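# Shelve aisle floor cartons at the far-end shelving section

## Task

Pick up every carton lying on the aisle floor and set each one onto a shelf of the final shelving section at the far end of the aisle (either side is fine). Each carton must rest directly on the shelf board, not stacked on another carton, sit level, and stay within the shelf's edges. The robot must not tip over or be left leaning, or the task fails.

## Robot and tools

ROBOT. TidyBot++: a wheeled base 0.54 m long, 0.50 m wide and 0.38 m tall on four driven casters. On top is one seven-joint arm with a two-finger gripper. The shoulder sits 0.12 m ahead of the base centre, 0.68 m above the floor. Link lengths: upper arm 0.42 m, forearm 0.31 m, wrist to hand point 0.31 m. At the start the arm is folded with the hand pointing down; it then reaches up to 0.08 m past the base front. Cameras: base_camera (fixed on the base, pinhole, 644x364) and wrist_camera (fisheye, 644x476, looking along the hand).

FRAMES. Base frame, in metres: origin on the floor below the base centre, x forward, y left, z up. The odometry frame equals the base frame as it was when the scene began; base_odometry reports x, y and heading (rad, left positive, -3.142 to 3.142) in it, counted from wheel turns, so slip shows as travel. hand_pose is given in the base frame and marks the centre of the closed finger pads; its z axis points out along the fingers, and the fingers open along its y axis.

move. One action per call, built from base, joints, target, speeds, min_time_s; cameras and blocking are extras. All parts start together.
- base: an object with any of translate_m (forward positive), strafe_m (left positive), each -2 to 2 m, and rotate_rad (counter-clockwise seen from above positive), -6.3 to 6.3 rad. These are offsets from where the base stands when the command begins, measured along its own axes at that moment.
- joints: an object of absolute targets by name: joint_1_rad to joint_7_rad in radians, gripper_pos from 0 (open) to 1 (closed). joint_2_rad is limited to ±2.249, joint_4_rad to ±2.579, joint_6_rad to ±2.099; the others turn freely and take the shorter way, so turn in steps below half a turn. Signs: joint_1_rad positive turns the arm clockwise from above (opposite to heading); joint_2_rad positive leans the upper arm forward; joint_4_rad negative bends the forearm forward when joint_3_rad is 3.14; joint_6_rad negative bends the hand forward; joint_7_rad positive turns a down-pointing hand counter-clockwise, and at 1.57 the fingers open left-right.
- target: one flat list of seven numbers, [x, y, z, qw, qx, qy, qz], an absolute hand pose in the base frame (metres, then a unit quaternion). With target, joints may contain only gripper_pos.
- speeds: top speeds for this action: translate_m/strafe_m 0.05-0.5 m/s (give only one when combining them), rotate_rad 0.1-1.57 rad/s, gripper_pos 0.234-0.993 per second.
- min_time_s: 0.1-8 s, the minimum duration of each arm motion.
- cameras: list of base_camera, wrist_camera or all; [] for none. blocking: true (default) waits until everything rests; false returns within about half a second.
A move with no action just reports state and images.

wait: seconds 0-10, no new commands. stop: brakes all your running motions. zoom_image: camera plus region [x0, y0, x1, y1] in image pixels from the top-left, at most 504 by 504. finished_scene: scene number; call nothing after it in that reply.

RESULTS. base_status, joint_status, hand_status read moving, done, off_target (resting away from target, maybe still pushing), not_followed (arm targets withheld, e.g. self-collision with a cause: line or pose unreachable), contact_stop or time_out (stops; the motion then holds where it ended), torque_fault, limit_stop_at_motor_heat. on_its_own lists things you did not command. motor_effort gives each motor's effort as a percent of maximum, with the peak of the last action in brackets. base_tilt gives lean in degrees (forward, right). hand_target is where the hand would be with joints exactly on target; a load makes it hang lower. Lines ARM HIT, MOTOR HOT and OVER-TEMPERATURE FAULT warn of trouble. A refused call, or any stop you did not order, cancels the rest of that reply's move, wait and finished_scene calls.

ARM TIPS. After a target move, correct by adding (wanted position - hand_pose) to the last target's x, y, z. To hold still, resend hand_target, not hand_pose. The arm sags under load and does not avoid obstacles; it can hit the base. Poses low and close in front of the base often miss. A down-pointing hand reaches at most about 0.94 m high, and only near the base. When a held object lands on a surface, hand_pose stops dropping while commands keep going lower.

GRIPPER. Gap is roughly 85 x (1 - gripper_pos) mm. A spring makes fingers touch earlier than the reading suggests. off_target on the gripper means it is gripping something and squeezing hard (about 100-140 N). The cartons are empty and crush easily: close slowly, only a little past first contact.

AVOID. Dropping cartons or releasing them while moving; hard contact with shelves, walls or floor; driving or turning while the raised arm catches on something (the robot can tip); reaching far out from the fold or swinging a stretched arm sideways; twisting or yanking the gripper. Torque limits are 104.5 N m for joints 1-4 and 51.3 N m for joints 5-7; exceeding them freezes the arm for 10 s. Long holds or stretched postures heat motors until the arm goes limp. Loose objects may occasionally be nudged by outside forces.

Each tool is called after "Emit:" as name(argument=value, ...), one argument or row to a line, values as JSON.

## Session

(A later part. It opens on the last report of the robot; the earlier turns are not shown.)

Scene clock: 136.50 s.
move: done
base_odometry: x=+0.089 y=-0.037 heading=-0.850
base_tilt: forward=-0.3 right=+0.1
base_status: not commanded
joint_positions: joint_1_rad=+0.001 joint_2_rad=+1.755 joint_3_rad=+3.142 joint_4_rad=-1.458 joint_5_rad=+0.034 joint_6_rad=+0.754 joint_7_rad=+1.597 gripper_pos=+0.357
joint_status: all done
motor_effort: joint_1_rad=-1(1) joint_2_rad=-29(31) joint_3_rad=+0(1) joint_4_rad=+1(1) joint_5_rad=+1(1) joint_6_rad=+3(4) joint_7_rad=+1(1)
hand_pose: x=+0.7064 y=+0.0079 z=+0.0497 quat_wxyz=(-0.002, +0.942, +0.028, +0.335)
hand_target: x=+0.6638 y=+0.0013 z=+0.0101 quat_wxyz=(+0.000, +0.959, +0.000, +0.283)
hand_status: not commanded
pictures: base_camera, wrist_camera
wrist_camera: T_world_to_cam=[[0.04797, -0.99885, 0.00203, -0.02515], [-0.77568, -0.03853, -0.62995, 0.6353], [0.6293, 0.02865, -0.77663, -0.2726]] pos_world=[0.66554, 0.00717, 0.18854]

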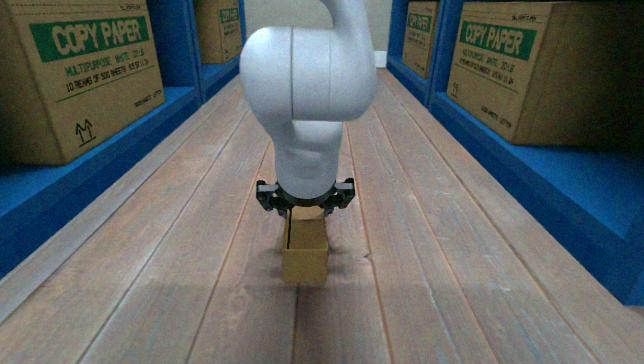

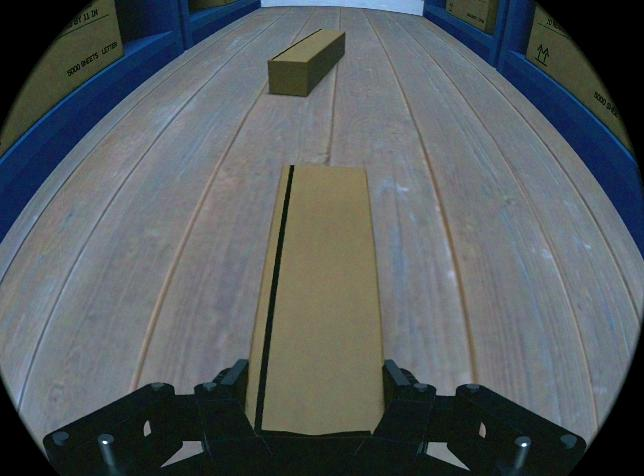

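Emit:
move(
  joints={"joint_2_rad": 1.435, "joint_4_rad": -1.762, "joint_6_rad": 0.735},
  min_time_s=4,
  cameras=["all"],
)

Emit:
zoom_image(
  camera="wrist_camera",
  region=[180, 320, 460, 476],
)

Scene clock: 146.60 s.
move: done
base_odometry: x=+0.089 y=-0.037 heading=-0.850
base_tilt: forward=-0.2 right=+0.0
base_status: not commanded
joint_positions: joint_1_rad=+0.001 joint_2_rad=+1.495 joint_3_rad=+3.142 joint_4_rad=-1.746 joint_5_rad=+0.034 joint_6_rad=+0.754 joint_7_rad=+1.597 gripper_pos=+0.357
joint_status: all done
motor_effort: joint_1_rad=-1(2) joint_2_rad=-34(36) joint_3_rad=-1(2) joint_4_rad=+1(2) joint_5_rad=+1(2) joint_6_rad=+6(7) joint_7_rad=+1(1)
hand_pose: x=+0.6968 y=+0.0079 z=+0.1537 quat_wxyz=(-0.003, +0.947, +0.028, +0.322)
hand_target: x=+0.7141 y=+0.0013 z=+0.1828 quat_wxyz=(+0.000, +0.943, +0.000, +0.333)
hand_status: not commanded
pictures: base_camera, wrist_camera
wrist_camera: T_world_to_cam=[[0.04793, -0.99885, 0.00062, -0.02464], [-0.79299, -0.03843, -0.60802, 0.70202], [0.60735, 0.02865, -0.79392, -0.16778]] pos_world=[0.65978, 0.00717, 0.29365]

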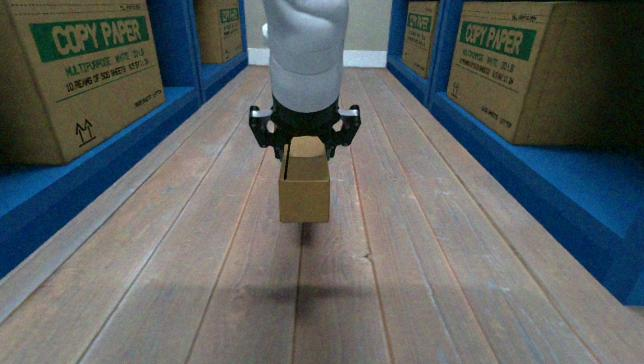

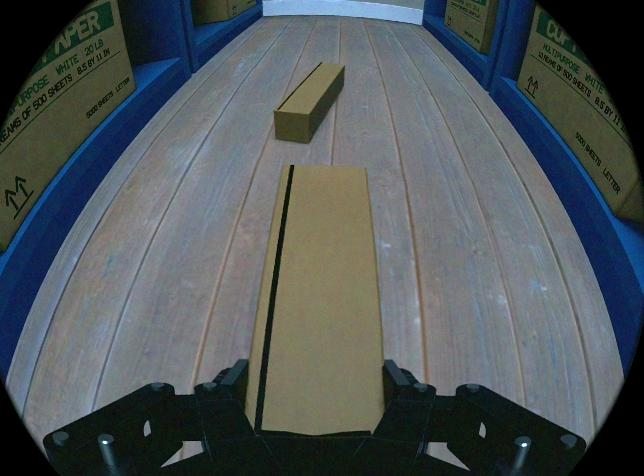

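Scaled by 1.800.

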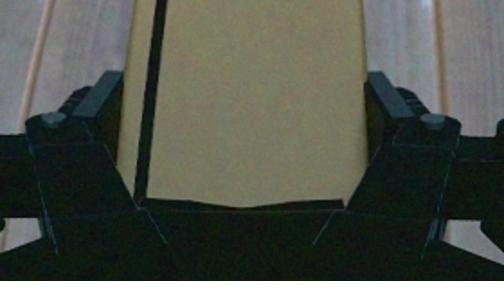

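Emit:
move(
  base={"translate_m": 0.78},
  cameras=["all"],
)

Scene clock: 156.87 s.
move: done
base_odometry: x=+0.603 y=-0.623 heading=-0.850
base_tilt: forward=-0.3 right=+0.1
base_status: done
joint_positions: joint_1_rad=+0.001 joint_2_rad=+1.486 joint_3_rad=+3.142 joint_4_rad=-1.754 joint_5_rad=+0.034 joint_6_rad=+0.754 joint_7_rad=+1.597 gripper_pos=+0.357
joint_status: not commanded
motor_effort: joint_1_rad=-1(2) joint_2_rad=-34(36) joint_3_rad=-2(2) joint_4_rad=+1(3) joint_5_rad=+1(2) joint_6_rad=+6(7) joint_7_rad=+0(1)
hand_pose: x=+0.6971 y=+0.0079 z=+0.1580 quat_wxyz=(-0.003, +0.946, +0.028, +0.322)
hand_target: x=+0.7141 y=+0.0013 z=+0.1828 quat_wxyz=(+0.000, +0.943, +0.000, +0.333)
hand_status: not commanded
pictures: base_camera, wrist_camera
wrist_camera: T_world_to_cam=[[0.04793, -0.99885, 0.00067, -0.02467], [-0.79229, -0.03843, -0.60893, 0.70453], [0.60825, 0.02865, -0.79323, -0.16524]] pos_world=[0.65988, 0.00717, 0.29795]

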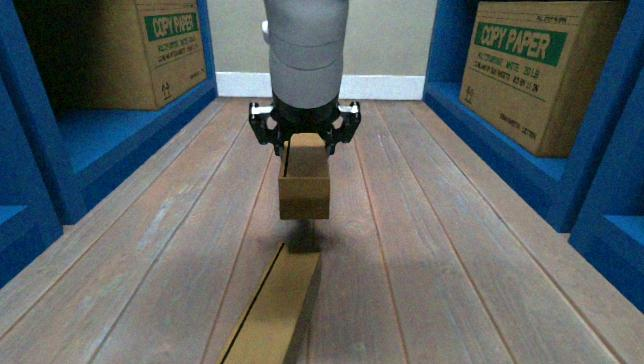

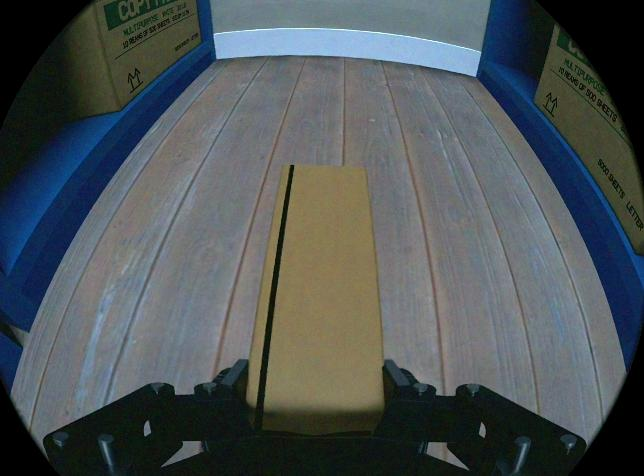

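Emit:
move(
  joints={"joint_2_rad": 1.68, "joint_4_rad": -0.91, "joint_6_rad": 0.025},
  min_time_s=4,
  cameras=["all"],
)

Scene clock: 167.63 s.
move: done
base_odometry: x=+0.603 y=-0.623 heading=-0.850
base_tilt: forward=-0.2 right=+0.0
base_status: not commanded
joint_positions: joint_1_rad=+0.001 joint_2_rad=+1.624 joint_3_rad=+3.142 joint_4_rad=-0.933 joint_5_rad=+0.034 joint_6_rad=+0.099 joint_7_rad=+1.597 gripper_pos=+0.357
joint_status: all done
motor_effort: joint_1_rad=-1(2) joint_2_rad=-43(45) joint_3_rad=-1(2) joint_4_rad=+10(11) joint_5_rad=+1(2) joint_6_rad=+7(8) joint_7_rad=+0(1)
hand_pose: x=+0.9091 y=+0.0016 z=+0.1557 quat_wxyz=(+0.009, +0.942, +0.029, +0.335)
hand_target: x=+0.8717 y=+0.0013 z=+0.1073 quat_wxyz=(+0.000, +0.959, +0.000, +0.284)
hand_status: not commanded
pictures: base_camera, wrist_camera
wrist_camera: T_world_to_cam=[[0.04229, -0.99884, 0.02327, -0.03954], [-0.77527, -0.04749, -0.62985, 0.85869], [0.63022, 0.0086, -0.77637, -0.31855]] pos_world=[0.86814, 0.00403, 0.29445]

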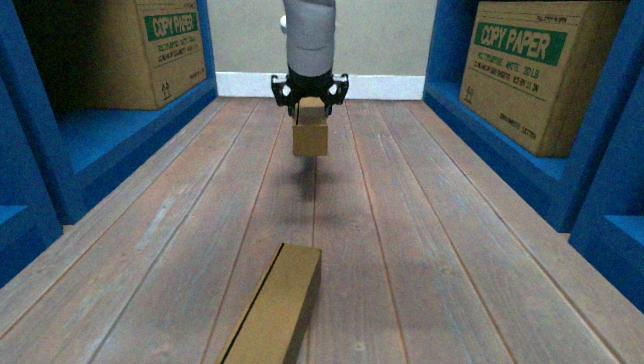

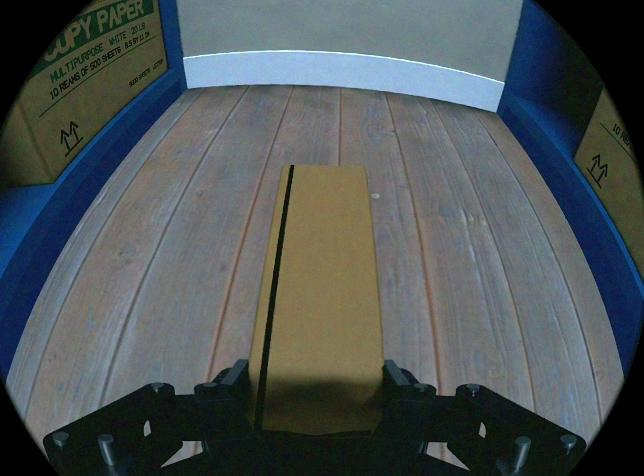

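Emit:
move(
  joints={"joint_2_rad": 1.89, "joint_4_rad": -0.645, "joint_6_rad": -0.055},
  min_time_s=3,
  cameras=["base_camera"],
)

Emit:
zoom_image(
  camera="base_camera",
  region=[240, 60, 380, 200],
)

Scene clock: 173.60 s.
move: done
base_odometry: x=+0.603 y=-0.623 heading=-0.850
base_tilt: forward=-0.2 right=+0.0
base_status: not commanded
joint_positions: joint_1_rad=+0.001 joint_2_rad=+1.837 joint_3_rad=+3.142 joint_4_rad=-0.669 joint_5_rad=+0.034 joint_6_rad=+0.018 joint_7_rad=+1.597 gripper_pos=+0.357
joint_status: all done
motor_effort: joint_1_rad=-1(2) joint_2_rad=-43(45) joint_3_rad=-1(2) joint_4_rad=+11(12) joint_5_rad=+1(1) joint_6_rad=+6(7) joint_7_rad=+1(1)
hand_pose: x=+0.9007 y=+0.0008 z=+0.0708 quat_wxyz=(+0.010, +0.947, +0.028, +0.321)
hand_target: x=+0.8608 y=+0.0013 z=+0.0264 quat_wxyz=(+0.000, +0.962, +0.000, +0.272)
hand_status: not commanded

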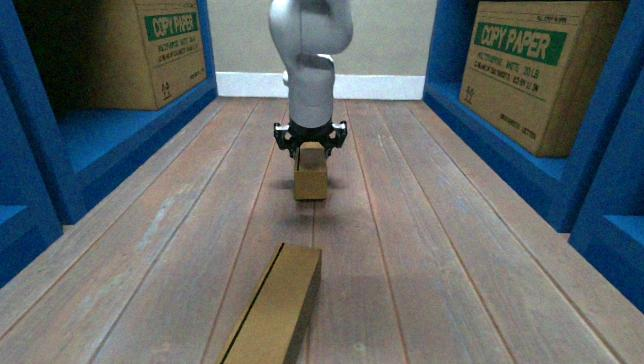

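Scaled by 3.600.

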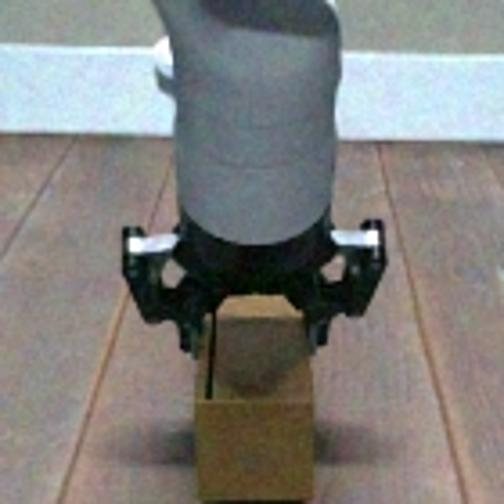

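Emit:
move(
  joints={"joint_2_rad": 1.92, "joint_4_rad": -0.615, "joint_6_rad": -0.055},
  min_time_s=1.5,
)

Emit:
move(
  joints={"joint_2_rad": 1.935, "joint_4_rad": -0.60, "joint_6_rad": -0.055},
  min_time_s=1,
  cameras=["base_camera"],
)

Emit:
zoom_image(
  camera="base_camera",
  region=[240, 90, 380, 230],
)

Scene clock: 178.77 s.
move: done
base_odometry: x=+0.603 y=-0.623 heading=-0.850
base_tilt: forward=-0.2 right=+0.1
base_status: not commanded
joint_positions: joint_1_rad=+0.001 joint_2_rad=+1.865 joint_3_rad=+3.142 joint_4_rad=-0.640 joint_5_rad=+0.034 joint_6_rad=+0.017 joint_7_rad=+1.597 gripper_pos=+0.357
joint_status: all done
motor_effort: joint_1_rad=-1(2) joint_2_rad=-43(44) joint_3_rad=-1(2) joint_4_rad=+11(12) joint_5_rad=+1(1) joint_6_rad=+6(7) joint_7_rad=+0(1)
hand_pose: x=+0.8979 y=+0.0008 z=+0.0599 quat_wxyz=(+0.010, +0.947, +0.028, +0.321)
hand_target: x=+0.8567 y=+0.0013 z=+0.0144 quat_wxyz=(+0.000, +0.962, +0.000, +0.272)
hand_status: not commanded
pictures: none

Scene clock: 180.07 s.
move: done
base_odometry: x=+0.603 y=-0.623 heading=-0.850
base_tilt: forward=-0.3 right=+0.1
base_status: not commanded
joint_positions: joint_1_rad=+0.001 joint_2_rad=+1.878 joint_3_rad=+3.142 joint_4_rad=-0.624 joint_5_rad=+0.034 joint_6_rad=+0.017 joint_7_rad=+1.597 gripper_pos=+0.357
joint_status: all done
motor_effort: joint_1_rad=-1(1) joint_2_rad=-42(44) joint_3_rad=-1(2) joint_4_rad=+11(12) joint_5_rad=+1(1) joint_6_rad=+6(7) joint_7_rad=+1(1)
hand_pose: x=+0.8976 y=+0.0008 z=+0.0557 quat_wxyz=(+0.010, +0.946, +0.028, +0.322)
hand_target: x=+0.8545 y=+0.0013 z=+0.0086 quat_wxyz=(+0.000, +0.962, +0.000, +0.272)
hand_status: not commanded

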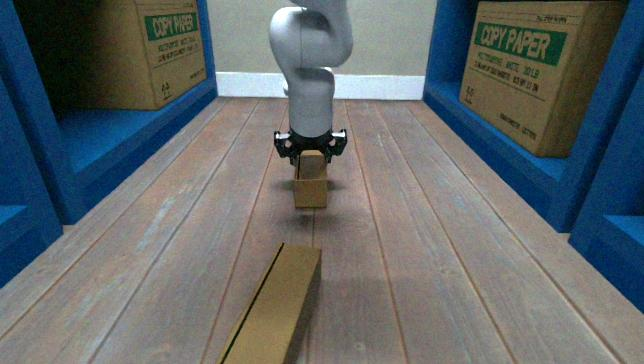

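Scaled by 3.600.

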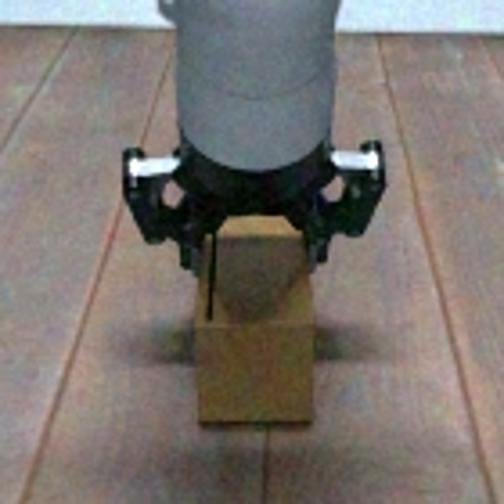

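Emit:
move(
  joints={"joint_2_rad": 1.947, "joint_4_rad": -0.588, "joint_6_rad": -0.055},
  min_time_s=1,
)

Emit:
move(
  joints={"joint_2_rad": 1.959, "joint_4_rad": -0.576, "joint_6_rad": -0.055},
  min_time_s=1,
  cameras=["base_camera"],
)

Emit:
zoom_image(
  camera="base_camera",
  region=[240, 90, 380, 230],
)

Scene clock: 183.47 s.
move: done
base_odometry: x=+0.603 y=-0.623 heading=-0.850
base_tilt: forward=-0.2 right=+0.1
base_status: not commanded
joint_positions: joint_1_rad=+0.001 joint_2_rad=+1.887 joint_3_rad=+3.142 joint_4_rad=-0.611 joint_5_rad=+0.034 joint_6_rad=+0.017 joint_7_rad=+1.597 gripper_pos=+0.357
joint_status: all done
motor_effort: joint_1_rad=-1(2) joint_2_rad=-42(43) joint_3_rad=-1(1) joint_4_rad=+11(12) joint_5_rad=+1(1) joint_6_rad=+6(7) joint_7_rad=+0(1)
hand_pose: x=+0.8988 y=+0.0008 z=+0.0539 quat_wxyz=(+0.010, +0.945, +0.028, +0.325)
hand_target: x=+0.8527 y=+0.0013 z=+0.0038 quat_wxyz=(+0.000, +0.962, +0.000, +0.272)
hand_status: not commanded
pictures: none

Scene clock: 184.77 s.
move: done
base_odometry: x=+0.603 y=-0.623 heading=-0.850
base_tilt: forward=-0.3 right=+0.0
base_status: not commanded
joint_positions: joint_1_rad=+0.001 joint_2_rad=+1.896 joint_3_rad=+3.142 joint_4_rad=-0.597 joint_5_rad=+0.034 joint_6_rad=+0.017 joint_7_rad=+1.597 gripper_pos=+0.357
joint_status: all done
motor_effort: joint_1_rad=-1(2) joint_2_rad=-41(43) joint_3_rad=-1(1) joint_4_rad=+11(11) joint_5_rad=+1(1) joint_6_rad=+5(6) joint_7_rad=+0(1)
hand_pose: x=+0.9003 y=+0.0008 z=+0.0524 quat_wxyz=(+0.010, +0.945, +0.028, +0.327)
hand_target: x=+0.8508 y=+0.0013 z=-0.0009 quat_wxyz=(+0.000, +0.962, +0.000, +0.272)
hand_status: not commanded

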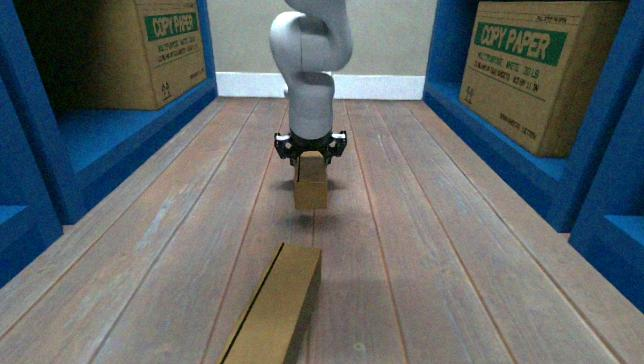

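Scaled by 3.600.

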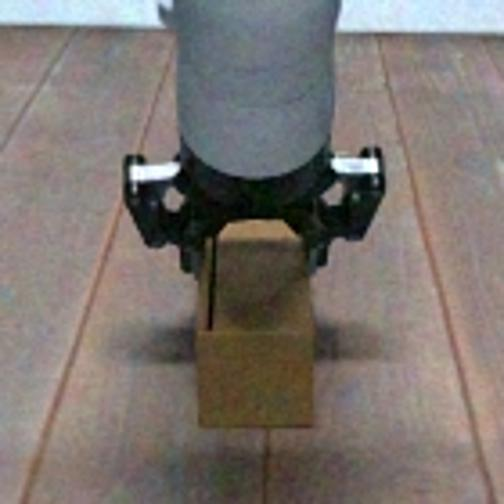

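Emit:
move(
  joints={"gripper_pos": 0.15},
  speeds={"gripper_pos": 0.3},
  cameras=["base_camera", "wrist_camera"],
)

Scene clock: 186.90 s.
move: done
base_odometry: x=+0.603 y=-0.623 heading=-0.850
base_tilt: forward=-0.3 right=+0.0
base_status: not commanded
joint_positions: joint_1_rad=+0.001 joint_2_rad=+1.903 joint_3_rad=+3.142 joint_4_rad=-0.596 joint_5_rad=+0.034 joint_6_rad=+0.017 joint_7_rad=+1.597 gripper_pos=+0.153
joint_status: all done
motor_effort: joint_1_rad=-1(1) joint_2_rad=-42(43) joint_3_rad=-1(1) joint_4_rad=+11(12) joint_5_rad=+1(1) joint_6_rad=+6(6) joint_7_rad=+1(1)
hand_pose: x=+0.8957 y=+0.0008 z=+0.0469 quat_wxyz=(+0.010, +0.946, +0.028, +0.323)
hand_target: x=+0.8508 y=+0.0013 z=-0.0009 quat_wxyz=(+0.000, +0.962, +0.000, +0.272)
hand_status: not commanded
wrist_camera: T_world_to_cam=[[0.04139, -0.99884, 0.02453, -0.03657], [-0.79036, -0.04775, -0.61077, 0.79237], [0.61124, 0.00589, -0.79143, -0.3768]] pos_world=[0.85809, 0.00352, 0.18665]

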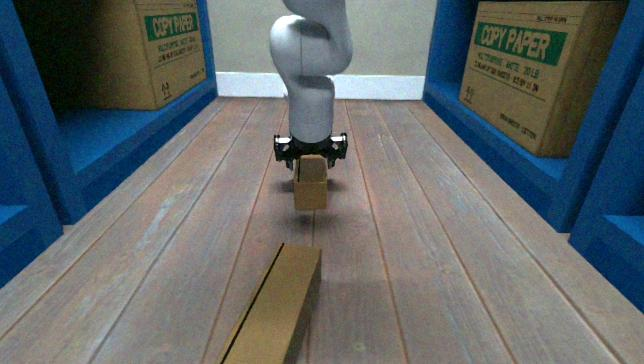

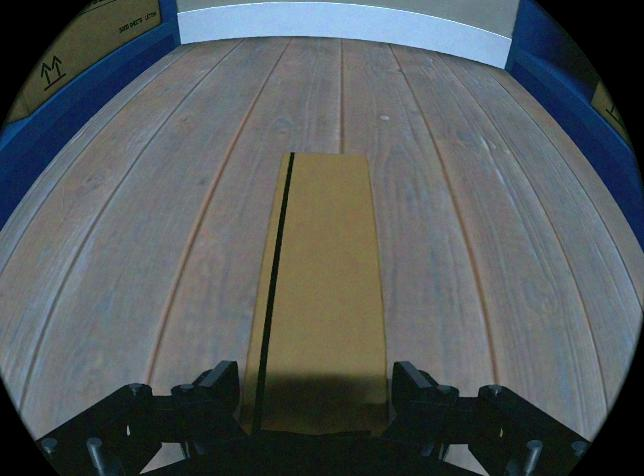

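Emit:
move(
  joints={"joint_2_rad": 1.65, "joint_4_rad": -0.81, "joint_6_rad": 0.03, "gripper_pos": 0.1},
  min_time_s=2.5,
)

Emit:
move(
  base={"translate_m": -0.25, "strafe_m": 0.06},
  joints={"joint_2_rad": 1.25, "joint_4_rad": -1.97, "joint_6_rad": 0.72},
  min_time_s=3,
  cameras=["base_camera", "wrist_camera"],
)

Scene clock: 198.33 s.
move: done
base_odometry: x=+0.603 y=-0.623 heading=-0.850
base_tilt: forward=-0.2 right=+0.0
base_status: not commanded
joint_positions: joint_1_rad=+0.001 joint_2_rad=+1.714 joint_3_rad=+3.142 joint_4_rad=-0.786 joint_5_rad=+0.034 joint_6_rad=+0.017 joint_7_rad=+1.597 gripper_pos=+0.101
joint_status: all done
motor_effort: joint_1_rad=+0(2) joint_2_rad=-44(44) joint_3_rad=-1(2) joint_4_rad=+11(12) joint_5_rad=+1(1) joint_6_rad=+6(6) joint_7_rad=+0(1)
hand_pose: x=+0.9136 y=+0.0007 z=+0.1232 quat_wxyz=(+0.010, +0.946, +0.028, +0.323)
hand_target: x=+0.9398 y=+0.0013 z=+0.1686 quat_wxyz=(+0.000, +0.937, +0.000, +0.348)
hand_status: not commanded
pictures: none

Scene clock: 201.63 s.
move: done
base_odometry: x=+0.483 y=-0.395 heading=-0.850
base_tilt: forward=-0.3 right=+0.1
base_status: done
joint_positions: joint_1_rad=+0.001 joint_2_rad=+1.309 joint_3_rad=+3.142 joint_4_rad=-1.953 joint_5_rad=+0.034 joint_6_rad=+0.640 joint_7_rad=+1.597 gripper_pos=+0.101
joint_status: all done
motor_effort: joint_1_rad=-1(3) joint_2_rad=-33(44) joint_3_rad=-1(2) joint_4_rad=+0(11) joint_5_rad=+1(2) joint_6_rad=+5(6) joint_7_rad=+0(1)
hand_pose: x=+0.6424 y=+0.0066 z=+0.2086 quat_wxyz=(-0.003, +0.966, +0.028, +0.257)
hand_target: x=+0.6800 y=+0.0013 z=+0.2517 quat_wxyz=(+0.000, +0.949, +0.000, +0.315)
hand_status: not commanded
wrist_camera: T_world_to_cam=[[0.04739, -0.99887, -0.00198, -0.02254], [-0.8674, -0.04017, -0.49599, 0.71669], [0.49535, 0.02522, -0.86833, -0.00358]] pos_world=[0.6245, 0.00636, 0.35231]

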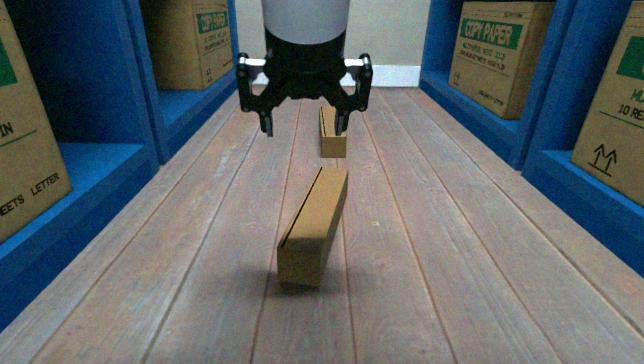

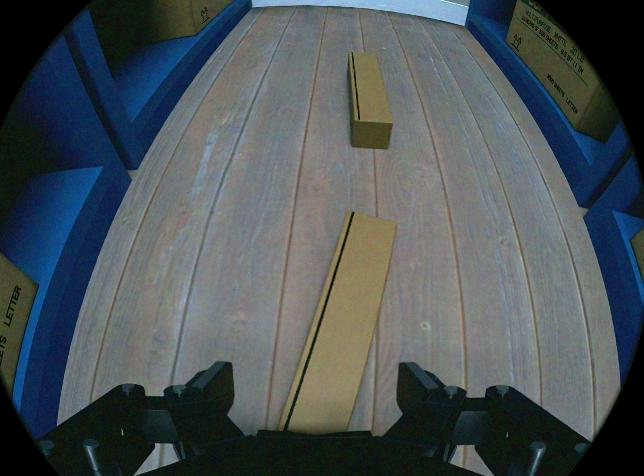

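Emit:
move(
  joints={"joint_1_rad": -0.115, "joint_2_rad": 1.61, "joint_4_rad": -1.66, "joint_5_rad": -0.38, "joint_6_rad": 0.84, "gripper_pos": 0.05},
  min_time_s=3,
  cameras=["base_camera", "wrist_camera"],
)

Scene clock: 220.17 s.
move: done
base_odometry: x=+0.483 y=-0.395 heading=-0.850
base_tilt: forward=-0.3 right=+0.1
base_status: not commanded
joint_positions: joint_1_rad=-0.093 joint_2_rad=+1.563 joint_3_rad=+3.142 joint_4_rad=-1.678 joint_5_rad=-0.313 joint_6_rad=+0.760 joint_7_rad=+1.597 gripper_pos=+0.053
joint_status: all done
motor_effort: joint_1_rad=+0(2) joint_2_rad=-33(35) joint_3_rad=+0(2) joint_4_rad=+1(2) joint_5_rad=+1(2) joint_6_rad=+6(7) joint_7_rad=+1(1)
hand_pose: x=+0.6930 y=-0.0116 z=+0.1275 quat_wxyz=(+0.054, +0.941, -0.086, +0.323)
hand_target: x=+0.6922 y=-0.0190 z=+0.1199 quat_wxyz=(+0.068, +0.929, -0.114, +0.347)
hand_status: not commanded
wrist_camera: T_world_to_cam=[[-0.20203, -0.97876, 0.03475, 0.12509], [-0.77543, 0.13818, -0.61613, 0.67329], [0.59825, -0.15142, -0.78687, -0.18242]] pos_world=[0.65649, 0.00177, 0.26695]

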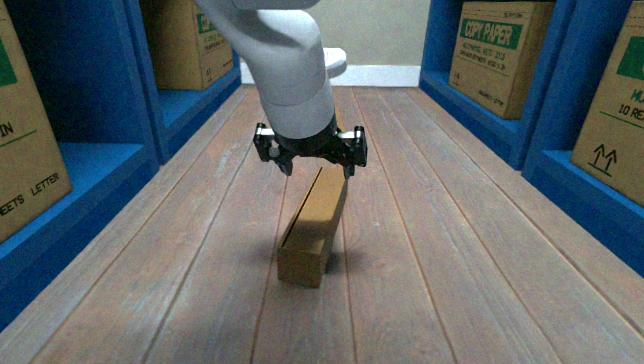

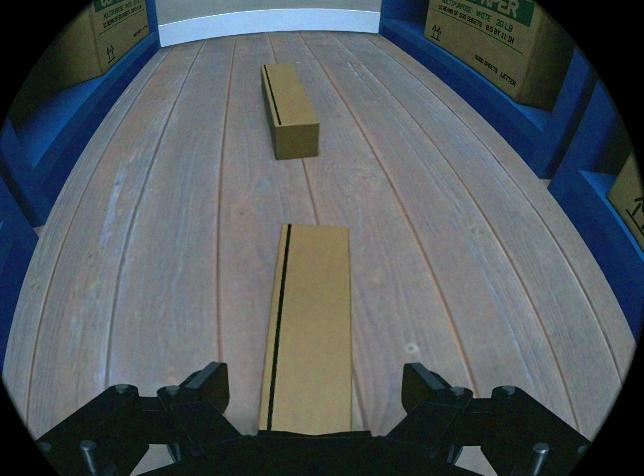

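Emit:
move(
  base={"strafe_m": 0.006},
  joints={"joint_2_rad": 1.805, "joint_4_rad": -1.443, "joint_6_rad": 0.82, "gripper_pos": 0.15},
  min_time_s=3,
  cameras=["base_camera", "wrist_camera"],
)

Scene clock: 226.50 s.
move: done
base_odometry: x=+0.488 y=-0.391 heading=-0.850
base_tilt: forward=-0.3 right=+0.1
base_status: done
joint_positions: joint_1_rad=-0.101 joint_2_rad=+1.733 joint_3_rad=+3.142 joint_4_rad=-1.458 joint_5_rad=-0.317 joint_6_rad=+0.764 joint_7_rad=+1.597 gripper_pos=+0.152
joint_status: all done
motor_effort: joint_1_rad=-1(4) joint_2_rad=-30(35) joint_3_rad=+0(2) joint_4_rad=+1(2) joint_5_rad=+1(2) joint_6_rad=+3(7) joint_7_rad=+0(1)
hand_pose: x=+0.7160 y=-0.0056 z=+0.0655 quat_wxyz=(+0.049, +0.932, -0.086, +0.348)
hand_target: x=+0.6885 y=-0.0179 z=+0.0380 quat_wxyz=(+0.065, +0.928, -0.116, +0.347)
hand_status: not commanded
wrist_camera: T_world_to_cam=[[-0.19898, -0.97979, 0.02025, 0.13653], [-0.74181, 0.13709, -0.65645, 0.63061], [0.64041, -0.14564, -0.75409, -0.27631]] pos_world=[0.67191, 0.00708, 0.20284]

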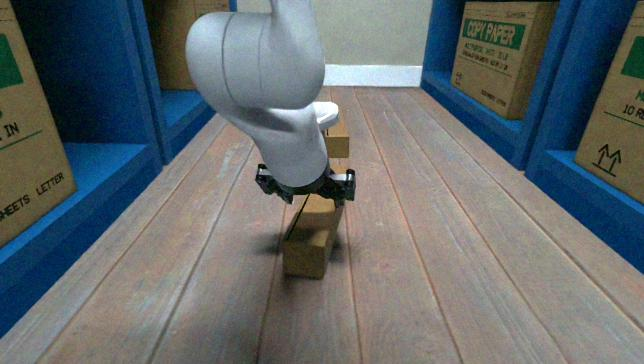

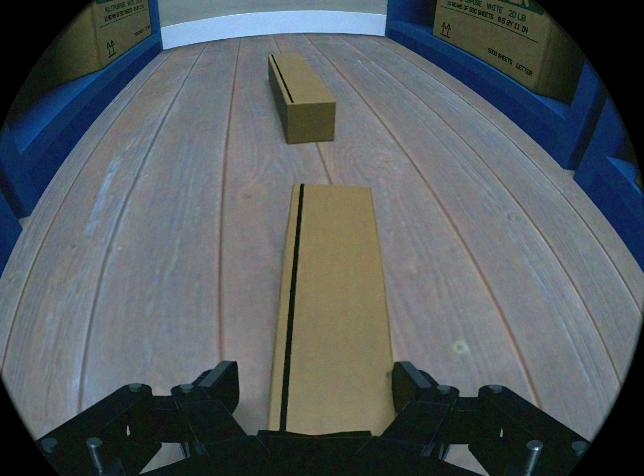

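Emit:
move(
  joints={"gripper_pos": 0.0},
)

Emit:
move(
  base={"strafe_m": -0.009},
  cameras=["base_camera", "wrist_camera"],
)

Scene clock: 230.57 s.
move: done
base_odometry: x=+0.488 y=-0.391 heading=-0.850
base_tilt: forward=-0.3 right=+0.1
base_status: not commanded
joint_positions: joint_1_rad=-0.101 joint_2_rad=+1.740 joint_3_rad=+3.142 joint_4_rad=-1.455 joint_5_rad=-0.317 joint_6_rad=+0.765 joint_7_rad=+1.597 gripper_pos=+0.001
joint_status: all done
motor_effort: joint_1_rad=-1(2) joint_2_rad=-31(32) joint_3_rad=+0(1) joint_4_rad=+1(1) joint_5_rad=+1(2) joint_6_rad=+4(5) joint_7_rad=+0(1)
hand_pose: x=+0.7131 y=-0.0061 z=+0.0618 quat_wxyz=(+0.050, +0.933, -0.085, +0.346)
hand_target: x=+0.6885 y=-0.0179 z=+0.0380 quat_wxyz=(+0.065, +0.928, -0.116, +0.347)
hand_status: not commanded
pictures: none

Scene clock: 231.43 s.
move: done
base_odometry: x=+0.481 y=-0.397 heading=-0.850
base_tilt: forward=-0.3 right=+0.1
base_status: done
joint_positions: joint_1_rad=-0.105 joint_2_rad=+1.759 joint_3_rad=+3.143 joint_4_rad=-1.455 joint_5_rad=-0.319 joint_6_rad=+0.765 joint_7_rad=+1.597 gripper_pos=+0.001
joint_status: not commanded
motor_effort: joint_1_rad=-1(4) joint_2_rad=-35(35) joint_3_rad=+0(2) joint_4_rad=+1(2) joint_5_rad=+1(2) joint_6_rad=+6(6) joint_7_rad=+1(1)
hand_pose: x=+0.7017 y=-0.0058 z=+0.0510 quat_wxyz=(+0.052, +0.936, -0.083, +0.338)
hand_target: x=+0.6885 y=-0.0179 z=+0.0380 quat_wxyz=(+0.065, +0.928, -0.116, +0.347)
hand_status: not commanded
wrist_camera: T_world_to_cam=[[-0.19646, -0.98011, 0.0282, 0.13168], [-0.75605, 0.13311, -0.64084, 0.61972], [0.62434, -0.14722, -0.76716, -0.26629]] pos_world=[0.66066, 0.00737, 0.18914]

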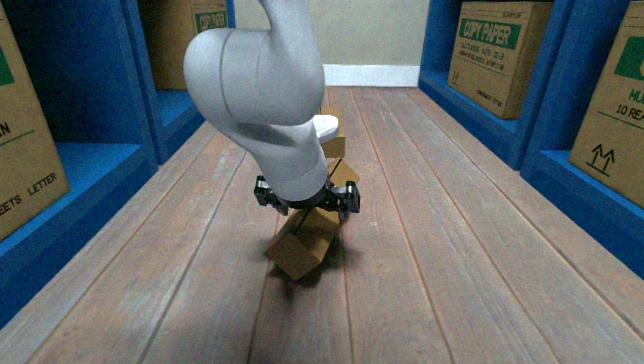

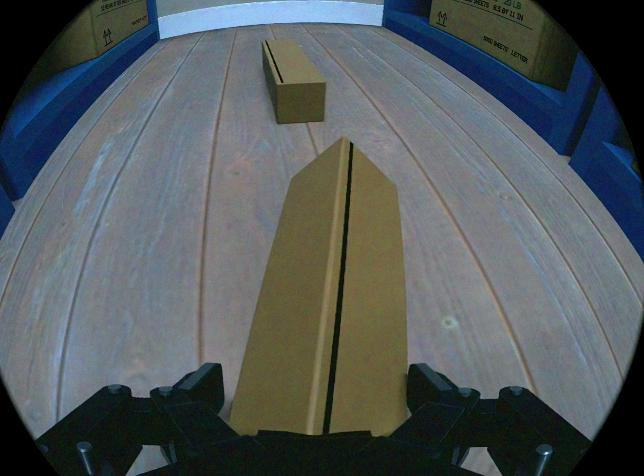

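Emit:
move(
  base={"strafe_m": 0.008},
  speeds={"strafe_m": 0.05},
  cameras=["base_camera", "wrist_camera"],
)

Scene clock: 237.97 s.
move: done
base_odometry: x=+0.487 y=-0.392 heading=-0.850
base_tilt: forward=-0.2 right=+0.1
base_status: done
joint_positions: joint_1_rad=-0.110 joint_2_rad=+1.759 joint_3_rad=+3.143 joint_4_rad=-1.455 joint_5_rad=-0.320 joint_6_rad=+0.765 joint_7_rad=+1.597 gripper_pos=+0.001
joint_status: not commanded
motor_effort: joint_1_rad=-1(5) joint_2_rad=-34(34) joint_3_rad=+0(2) joint_4_rad=+1(2) joint_5_rad=+1(2) joint_6_rad=+6(6) joint_7_rad=+1(1)
hand_pose: x=+0.7017 y=-0.0029 z=+0.0509 quat_wxyz=(+0.051, +0.936, -0.082, +0.338)
hand_target: x=+0.6885 y=-0.0179 z=+0.0380 quat_wxyz=(+0.065, +0.928, -0.116, +0.347)
hand_status: not commanded
wrist_camera: T_world_to_cam=[[-0.19274, -0.98086, 0.02771, 0.13196], [-0.75662, 0.13058, -0.64068, 0.61966], [0.6248, -0.14446, -0.76731, -0.26613]] pos_world=[0.66056, 0.01007, 0.18914]

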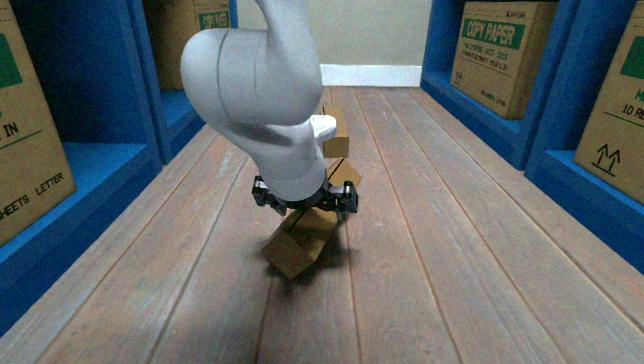

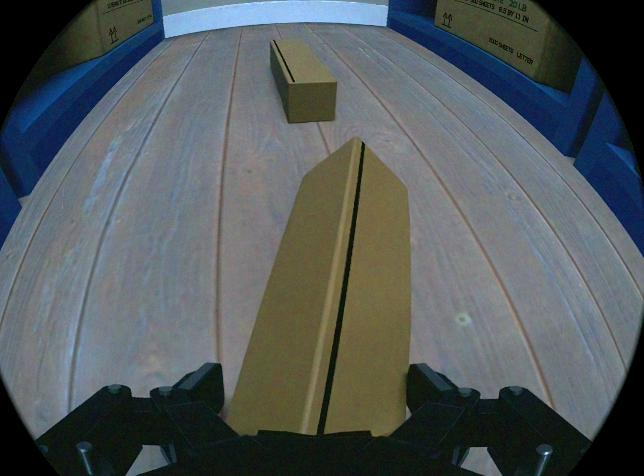

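Emit:
move(
  joints={"joint_2_rad": 1.62, "joint_4_rad": -1.56},
  min_time_s=3,
  cameras=["base_camera", "wrist_camera"],
)

Scene clock: 243.20 s.
move: done
base_odometry: x=+0.487 y=-0.392 heading=-0.850
base_tilt: forward=-0.3 right=+0.0
base_status: not commanded
joint_positions: joint_1_rad=-0.110 joint_2_rad=+1.679 joint_3_rad=+3.143 joint_4_rad=-1.542 joint_5_rad=-0.320 joint_6_rad=+0.765 joint_7_rad=+1.597 gripper_pos=+0.001
joint_status: all done
motor_effort: joint_1_rad=-1(2) joint_2_rad=-33(35) joint_3_rad=+0(1) joint_4_rad=+1(2) joint_5_rad=+1(1) joint_6_rad=+6(7) joint_7_rad=+0(1)
hand_pose: x=+0.7026 y=-0.0028 z=+0.0831 quat_wxyz=(+0.052, +0.937, -0.081, +0.335)
hand_target: x=+0.7359 y=-0.0124 z=+0.1267 quat_wxyz=(+0.057, +0.916, -0.119, +0.378)
hand_status: not commanded
wrist_camera: T_world_to_cam=[[-0.19261, -0.98082, 0.02995, 0.13103], [-0.76124, 0.13009, -0.63529, 0.64368], [0.61921, -0.14516, -0.77169, -0.23774]] pos_world=[0.66244, 0.01027, 0.22154]

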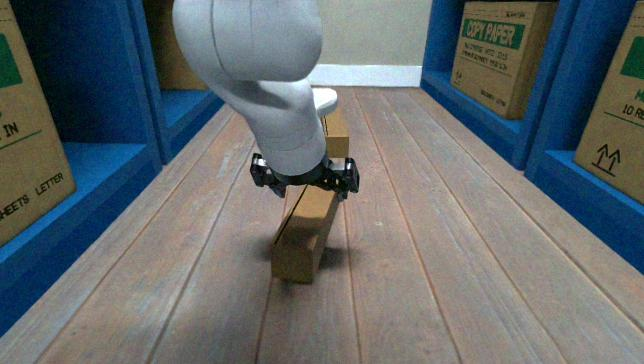

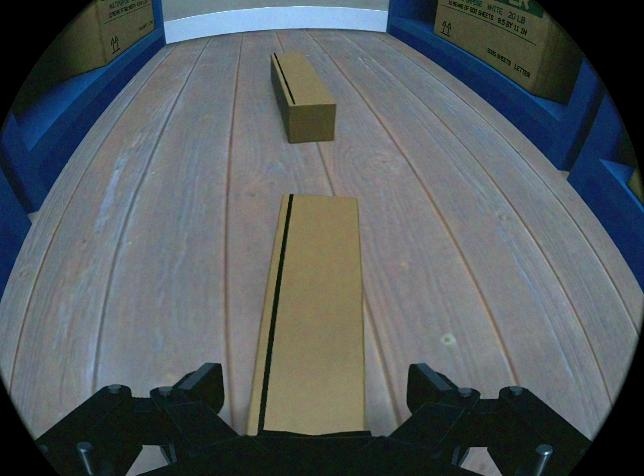

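Emit:
move(
  joints={"joint_2_rad": 1.805, "joint_4_rad": -1.443, "joint_6_rad": 0.80},
  min_time_s=3,
  cameras=["base_camera", "wrist_camera"],
)

Scene clock: 247.67 s.
move: done
base_odometry: x=+0.487 y=-0.392 heading=-0.850
base_tilt: forward=-0.3 right=+0.0
base_status: not commanded
joint_positions: joint_1_rad=-0.110 joint_2_rad=+1.756 joint_3_rad=+3.143 joint_4_rad=-1.462 joint_5_rad=-0.320 joint_6_rad=+0.765 joint_7_rad=+1.597 gripper_pos=+0.001
joint_status: all done
motor_effort: joint_1_rad=+0(2) joint_2_rad=-34(35) joint_3_rad=+0(1) joint_4_rad=+1(2) joint_5_rad=+1(1) joint_6_rad=+6(7) joint_7_rad=+0(1)
hand_pose: x=+0.6995 y=-0.0031 z=+0.0514 quat_wxyz=(+0.051, +0.937, -0.082, +0.336)
hand_target: x=+0.6838 y=-0.0168 z=+0.0339 quat_wxyz=(+0.063, +0.932, -0.116, +0.338)
hand_status: not commanded
wrist_camera: T_world_to_cam=[[-0.19258, -0.98085, 0.0291, 0.13106], [-0.75941, 0.13019, -0.63745, 0.62008], [0.62145, -0.14486, -0.76994, -0.26198]] pos_world=[0.65895, 0.00987, 0.18974]

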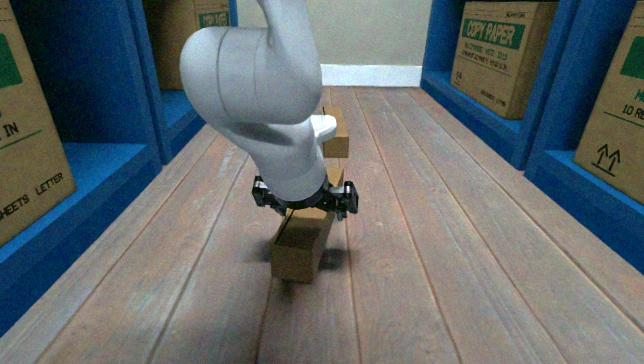

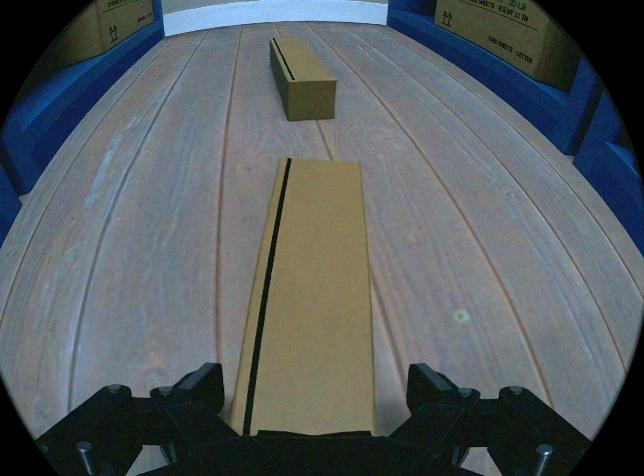

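Emit:
move(
  joints={"gripper_pos": 0.2},
  speeds={"gripper_pos": 0.234},
)

Emit:
move(
  joints={"gripper_pos": 0.32},
  speeds={"gripper_pos": 0.234},
  cameras=["wrist_camera"],
)

Emit:
move(
  joints={"gripper_pos": 0.345},
  speeds={"gripper_pos": 0.234},
)

Emit:
move(
  joints={"gripper_pos": 0.36},
  speeds={"gripper_pos": 0.234},
  cameras=["base_camera", "wrist_camera"],
)

Scene clock: 250.47 s.
move: done
base_odometry: x=+0.487 y=-0.392 heading=-0.850
base_tilt: forward=-0.3 right=+0.1
base_status: not commanded
joint_positions: joint_1_rad=-0.110 joint_2_rad=+1.756 joint_3_rad=+3.143 joint_4_rad=-1.462 joint_5_rad=-0.320 joint_6_rad=+0.765 joint_7_rad=+1.597 gripper_pos=+0.200
joint_status: all done
motor_effort: joint_1_rad=-1(1) joint_2_rad=-33(34) joint_3_rad=+0(1) joint_4_rad=+1(2) joint_5_rad=+1(1) joint_6_rad=+6(6) joint_7_rad=+0(1)
hand_pose: x=+0.6996 y=-0.0031 z=+0.0514 quat_wxyz=(+0.051, +0.937, -0.082, +0.336)
hand_target: x=+0.6838 y=-0.0168 z=+0.0339 quat_wxyz=(+0.063, +0.932, -0.116, +0.338)
hand_status: not commanded
pictures: none

Scene clock: 251.57 s.
move: done
base_odometry: x=+0.487 y=-0.392 heading=-0.850
base_tilt: forward=-0.3 right=+0.0
base_status: not commanded
joint_positions: joint_1_rad=-0.110 joint_2_rad=+1.756 joint_3_rad=+3.143 joint_4_rad=-1.462 joint_5_rad=-0.320 joint_6_rad=+0.765 joint_7_rad=+1.597 gripper_pos=+0.319
joint_status: all done
motor_effort: joint_1_rad=-1(1) joint_2_rad=-33(34) joint_3_rad=+0(1) joint_4_rad=+1(2) joint_5_rad=+1(1) joint_6_rad=+5(6) joint_7_rad=+0(1)
hand_pose: x=+0.6996 y=-0.0031 z=+0.0514 quat_wxyz=(+0.051, +0.937, -0.082, +0.336)
hand_target: x=+0.6838 y=-0.0168 z=+0.0339 quat_wxyz=(+0.063, +0.932, -0.116, +0.338)
hand_status: not commanded
wrist_camera: T_world_to_cam=[[-0.19259, -0.98085, 0.0289, 0.13113], [-0.75918, 0.13028, -0.63772, 0.62005], [0.62174, -0.14476, -0.76973, -0.26228]] pos_world=[0.65905, 0.00987, 0.18974]

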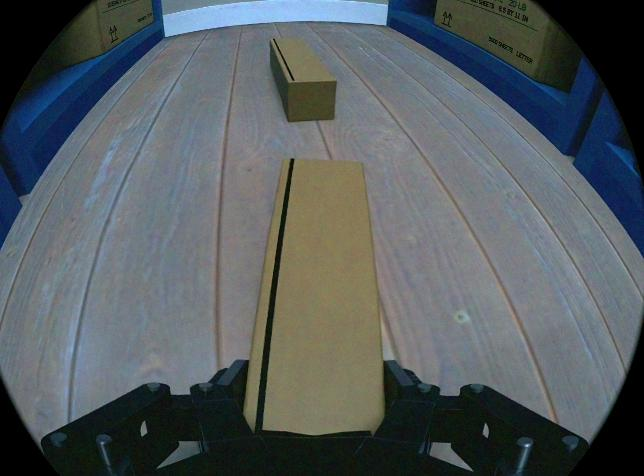

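Scene clock: 252.53 s.
move: done
base_odometry: x=+0.487 y=-0.392 heading=-0.850
base_tilt: forward=-0.3 right=+0.0
base_status: not commanded
joint_positions: joint_1_rad=-0.110 joint_2_rad=+1.756 joint_3_rad=+3.143 joint_4_rad=-1.460 joint_5_rad=-0.320 joint_6_rad=+0.765 joint_7_rad=+1.597 gripper_pos=+0.341
joint_status: all done
motor_effort: joint_1_rad=-1(2) joint_2_rad=-32(34) joint_3_rad=+0(1) joint_4_rad=+1(1) joint_5_rad=+1(1) joint_6_rad=+5(6) joint_7_rad=+1(1)
hand_pose: x=+0.7004 y=-0.0030 z=+0.0516 quat_wxyz=(+0.051, +0.937, -0.082, +0.337)
hand_target: x=+0.6838 y=-0.0168 z=+0.0339 quat_wxyz=(+0.063, +0.932, -0.116, +0.338)
hand_status: not commanded
pictures: none

Scene clock: 253.47 s.
move: done
base_odometry: x=+0.487 y=-0.392 heading=-0.850
base_tilt: forward=-0.3 right=+0.1
base_status: not commanded
joint_positions: joint_1_rad=-0.110 joint_2_rad=+1.756 joint_3_rad=+3.143 joint_4_rad=-1.459 joint_5_rad=-0.320 joint_6_rad=+0.765 joint_7_rad=+1.597 gripper_pos=+0.357
joint_status: all done
motor_effort: joint_1_rad=-1(1) joint_2_rad=-31(32) joint_3_rad=+0(1) joint_4_rad=+1(1) joint_5_rad=+1(2) joint_6_rad=+4(4) joint_7_rad=+0(1)
hand_pose: x=+0.7009 y=-0.0030 z=+0.0517 quat_wxyz=(+0.051, +0.937, -0.082, +0.337)
hand_target: x=+0.6838 y=-0.0168 z=+0.0339 quat_wxyz=(+0.063, +0.932, -0.116, +0.338)
hand_status: not commanded
wrist_camera: T_world_to_cam=[[-0.19262, -0.98087, 0.02825, 0.13155], [-0.75771, 0.13038, -0.63943, 0.62035], [0.62352, -0.14457, -0.76833, -0.2641]] pos_world=[0.66006, 0.00997, 0.19004]

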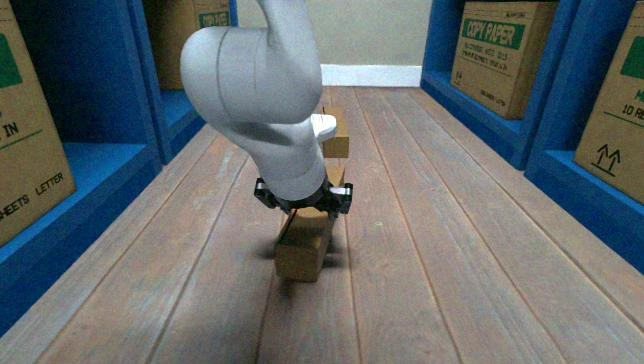

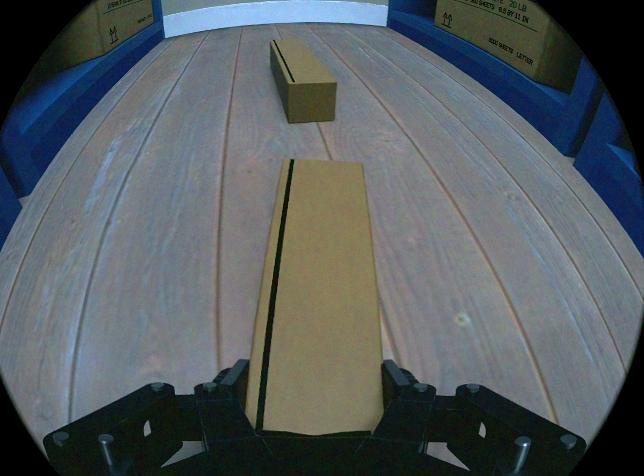

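Emit:
move(
  joints={"joint_1_rad": 0.0, "joint_2_rad": -0.077, "joint_4_rad": -2.327, "joint_5_rad": 0.045, "joint_6_rad": -0.26},
  min_time_s=4,
  cameras=["base_camera", "wrist_camera"],
)

Scene clock: 277.00 s.
move: done
base_odometry: x=+0.487 y=-0.392 heading=-0.850
base_tilt: forward=-0.3 right=+0.0
base_status: not commanded
joint_positions: joint_1_rad=-0.023 joint_2_rad=-0.041 joint_3_rad=+3.143 joint_4_rad=-2.302 joint_5_rad=-0.022 joint_6_rad=-0.185 joint_7_rad=+1.597 gripper_pos=+0.357
joint_status: all done
motor_effort: joint_1_rad=-1(2) joint_2_rad=-12(38) joint_3_rad=+0(1) joint_4_rad=+14(15) joint_5_rad=+1(2) joint_6_rad=+7(7) joint_7_rad=+1(1)
hand_pose: x=+0.5438 y=+0.0120 z=+0.6634 quat_wxyz=(-0.005, +0.940, +0.013, +0.341)
hand_target: x=+0.5151 y=-0.0022 z=+0.6527 quat_wxyz=(+0.012, +0.950, +0.019, +0.311)
hand_status: not commanded
wrist_camera: T_world_to_cam=[[0.02237, -0.99966, -0.01317, 0.00956], [-0.76777, -0.00874, -0.64067, 0.8983], [0.64034, 0.02444, -0.76771, 0.29439]] pos_world=[0.50097, 0.01021, 0.80164]

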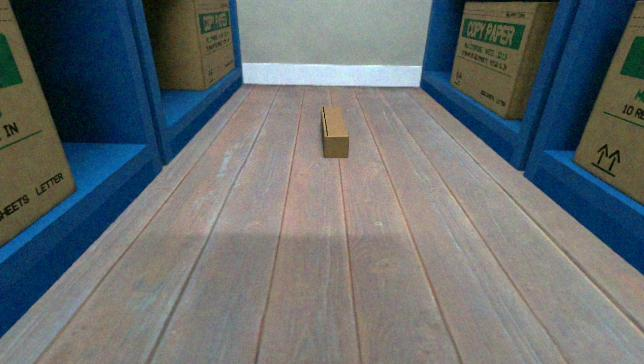

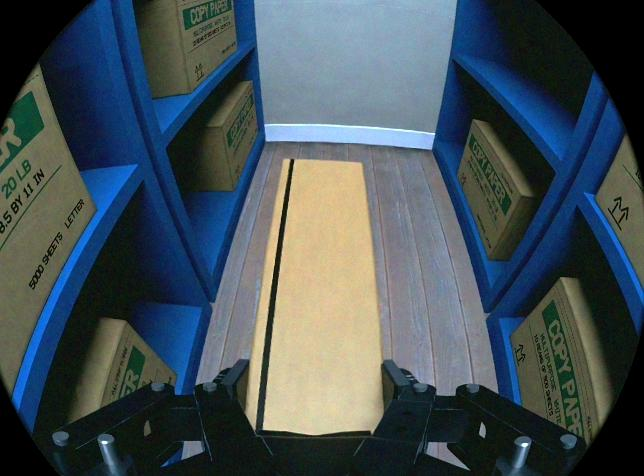

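Emit:
zoom_image(
  camera="wrist_camera",
  region=[420, 20, 644, 240],
)

Scaled by 2.250.

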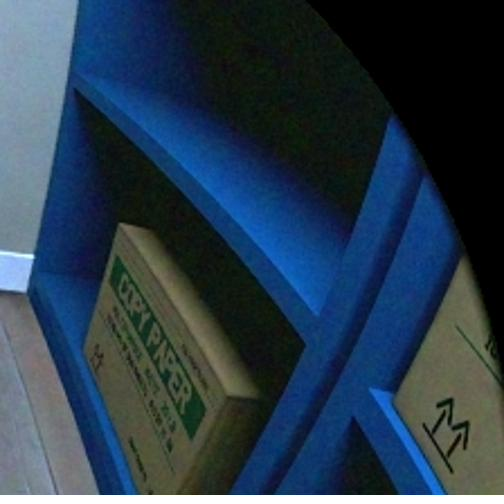

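Emit:
move(
  base={"translate_m": 0.69},
  joints={"joint_2_rad": -0.205, "joint_4_rad": -2.445},
  min_time_s=2,
  cameras=["base_camera", "wrist_camera"],
)

Scene clock: 288.80 s.
move: done
base_odometry: x=+0.943 y=-0.910 heading=-0.849
base_tilt: forward=-0.3 right=+0.0
base_status: done
joint_positions: joint_1_rad=-0.022 joint_2_rad=-0.169 joint_3_rad=+3.143 joint_4_rad=-2.419 joint_5_rad=-0.021 joint_6_rad=-0.192 joint_7_rad=+1.597 gripper_pos=+0.357
joint_status: all done
motor_effort: joint_1_rad=-1(2) joint_2_rad=-9(15) joint_3_rad=+1(1) joint_4_rad=+14(16) joint_5_rad=+1(2) joint_6_rad=+6(7) joint_7_rad=+1(1)
hand_pose: x=+0.4932 y=+0.0104 z=+0.6608 quat_wxyz=(-0.005, +0.939, +0.013, +0.343)
hand_target: x=+0.4663 y=-0.0022 z=+0.6494 quat_wxyz=(+0.012, +0.949, +0.019, +0.315)
hand_status: not commanded
wrist_camera: T_world_to_cam=[[0.02202, -0.99968, -0.01251, 0.00869], [-0.76581, -0.00883, -0.643, 0.85839], [0.64269, 0.02374, -0.76576, 0.3224]] pos_world=[0.44998, 0.00861, 0.79894]

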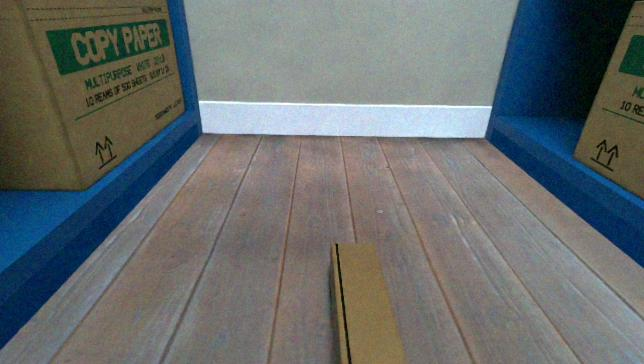

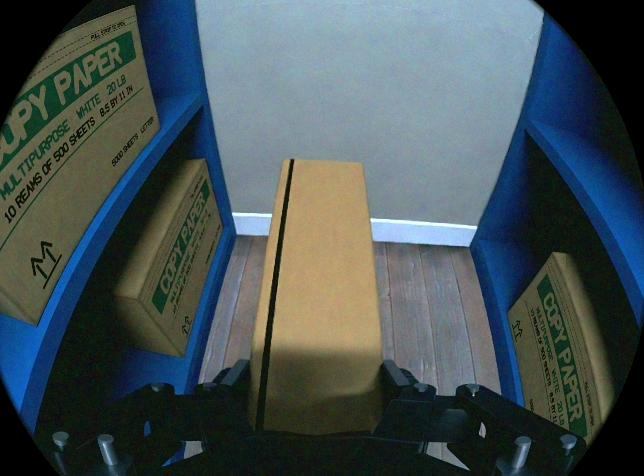

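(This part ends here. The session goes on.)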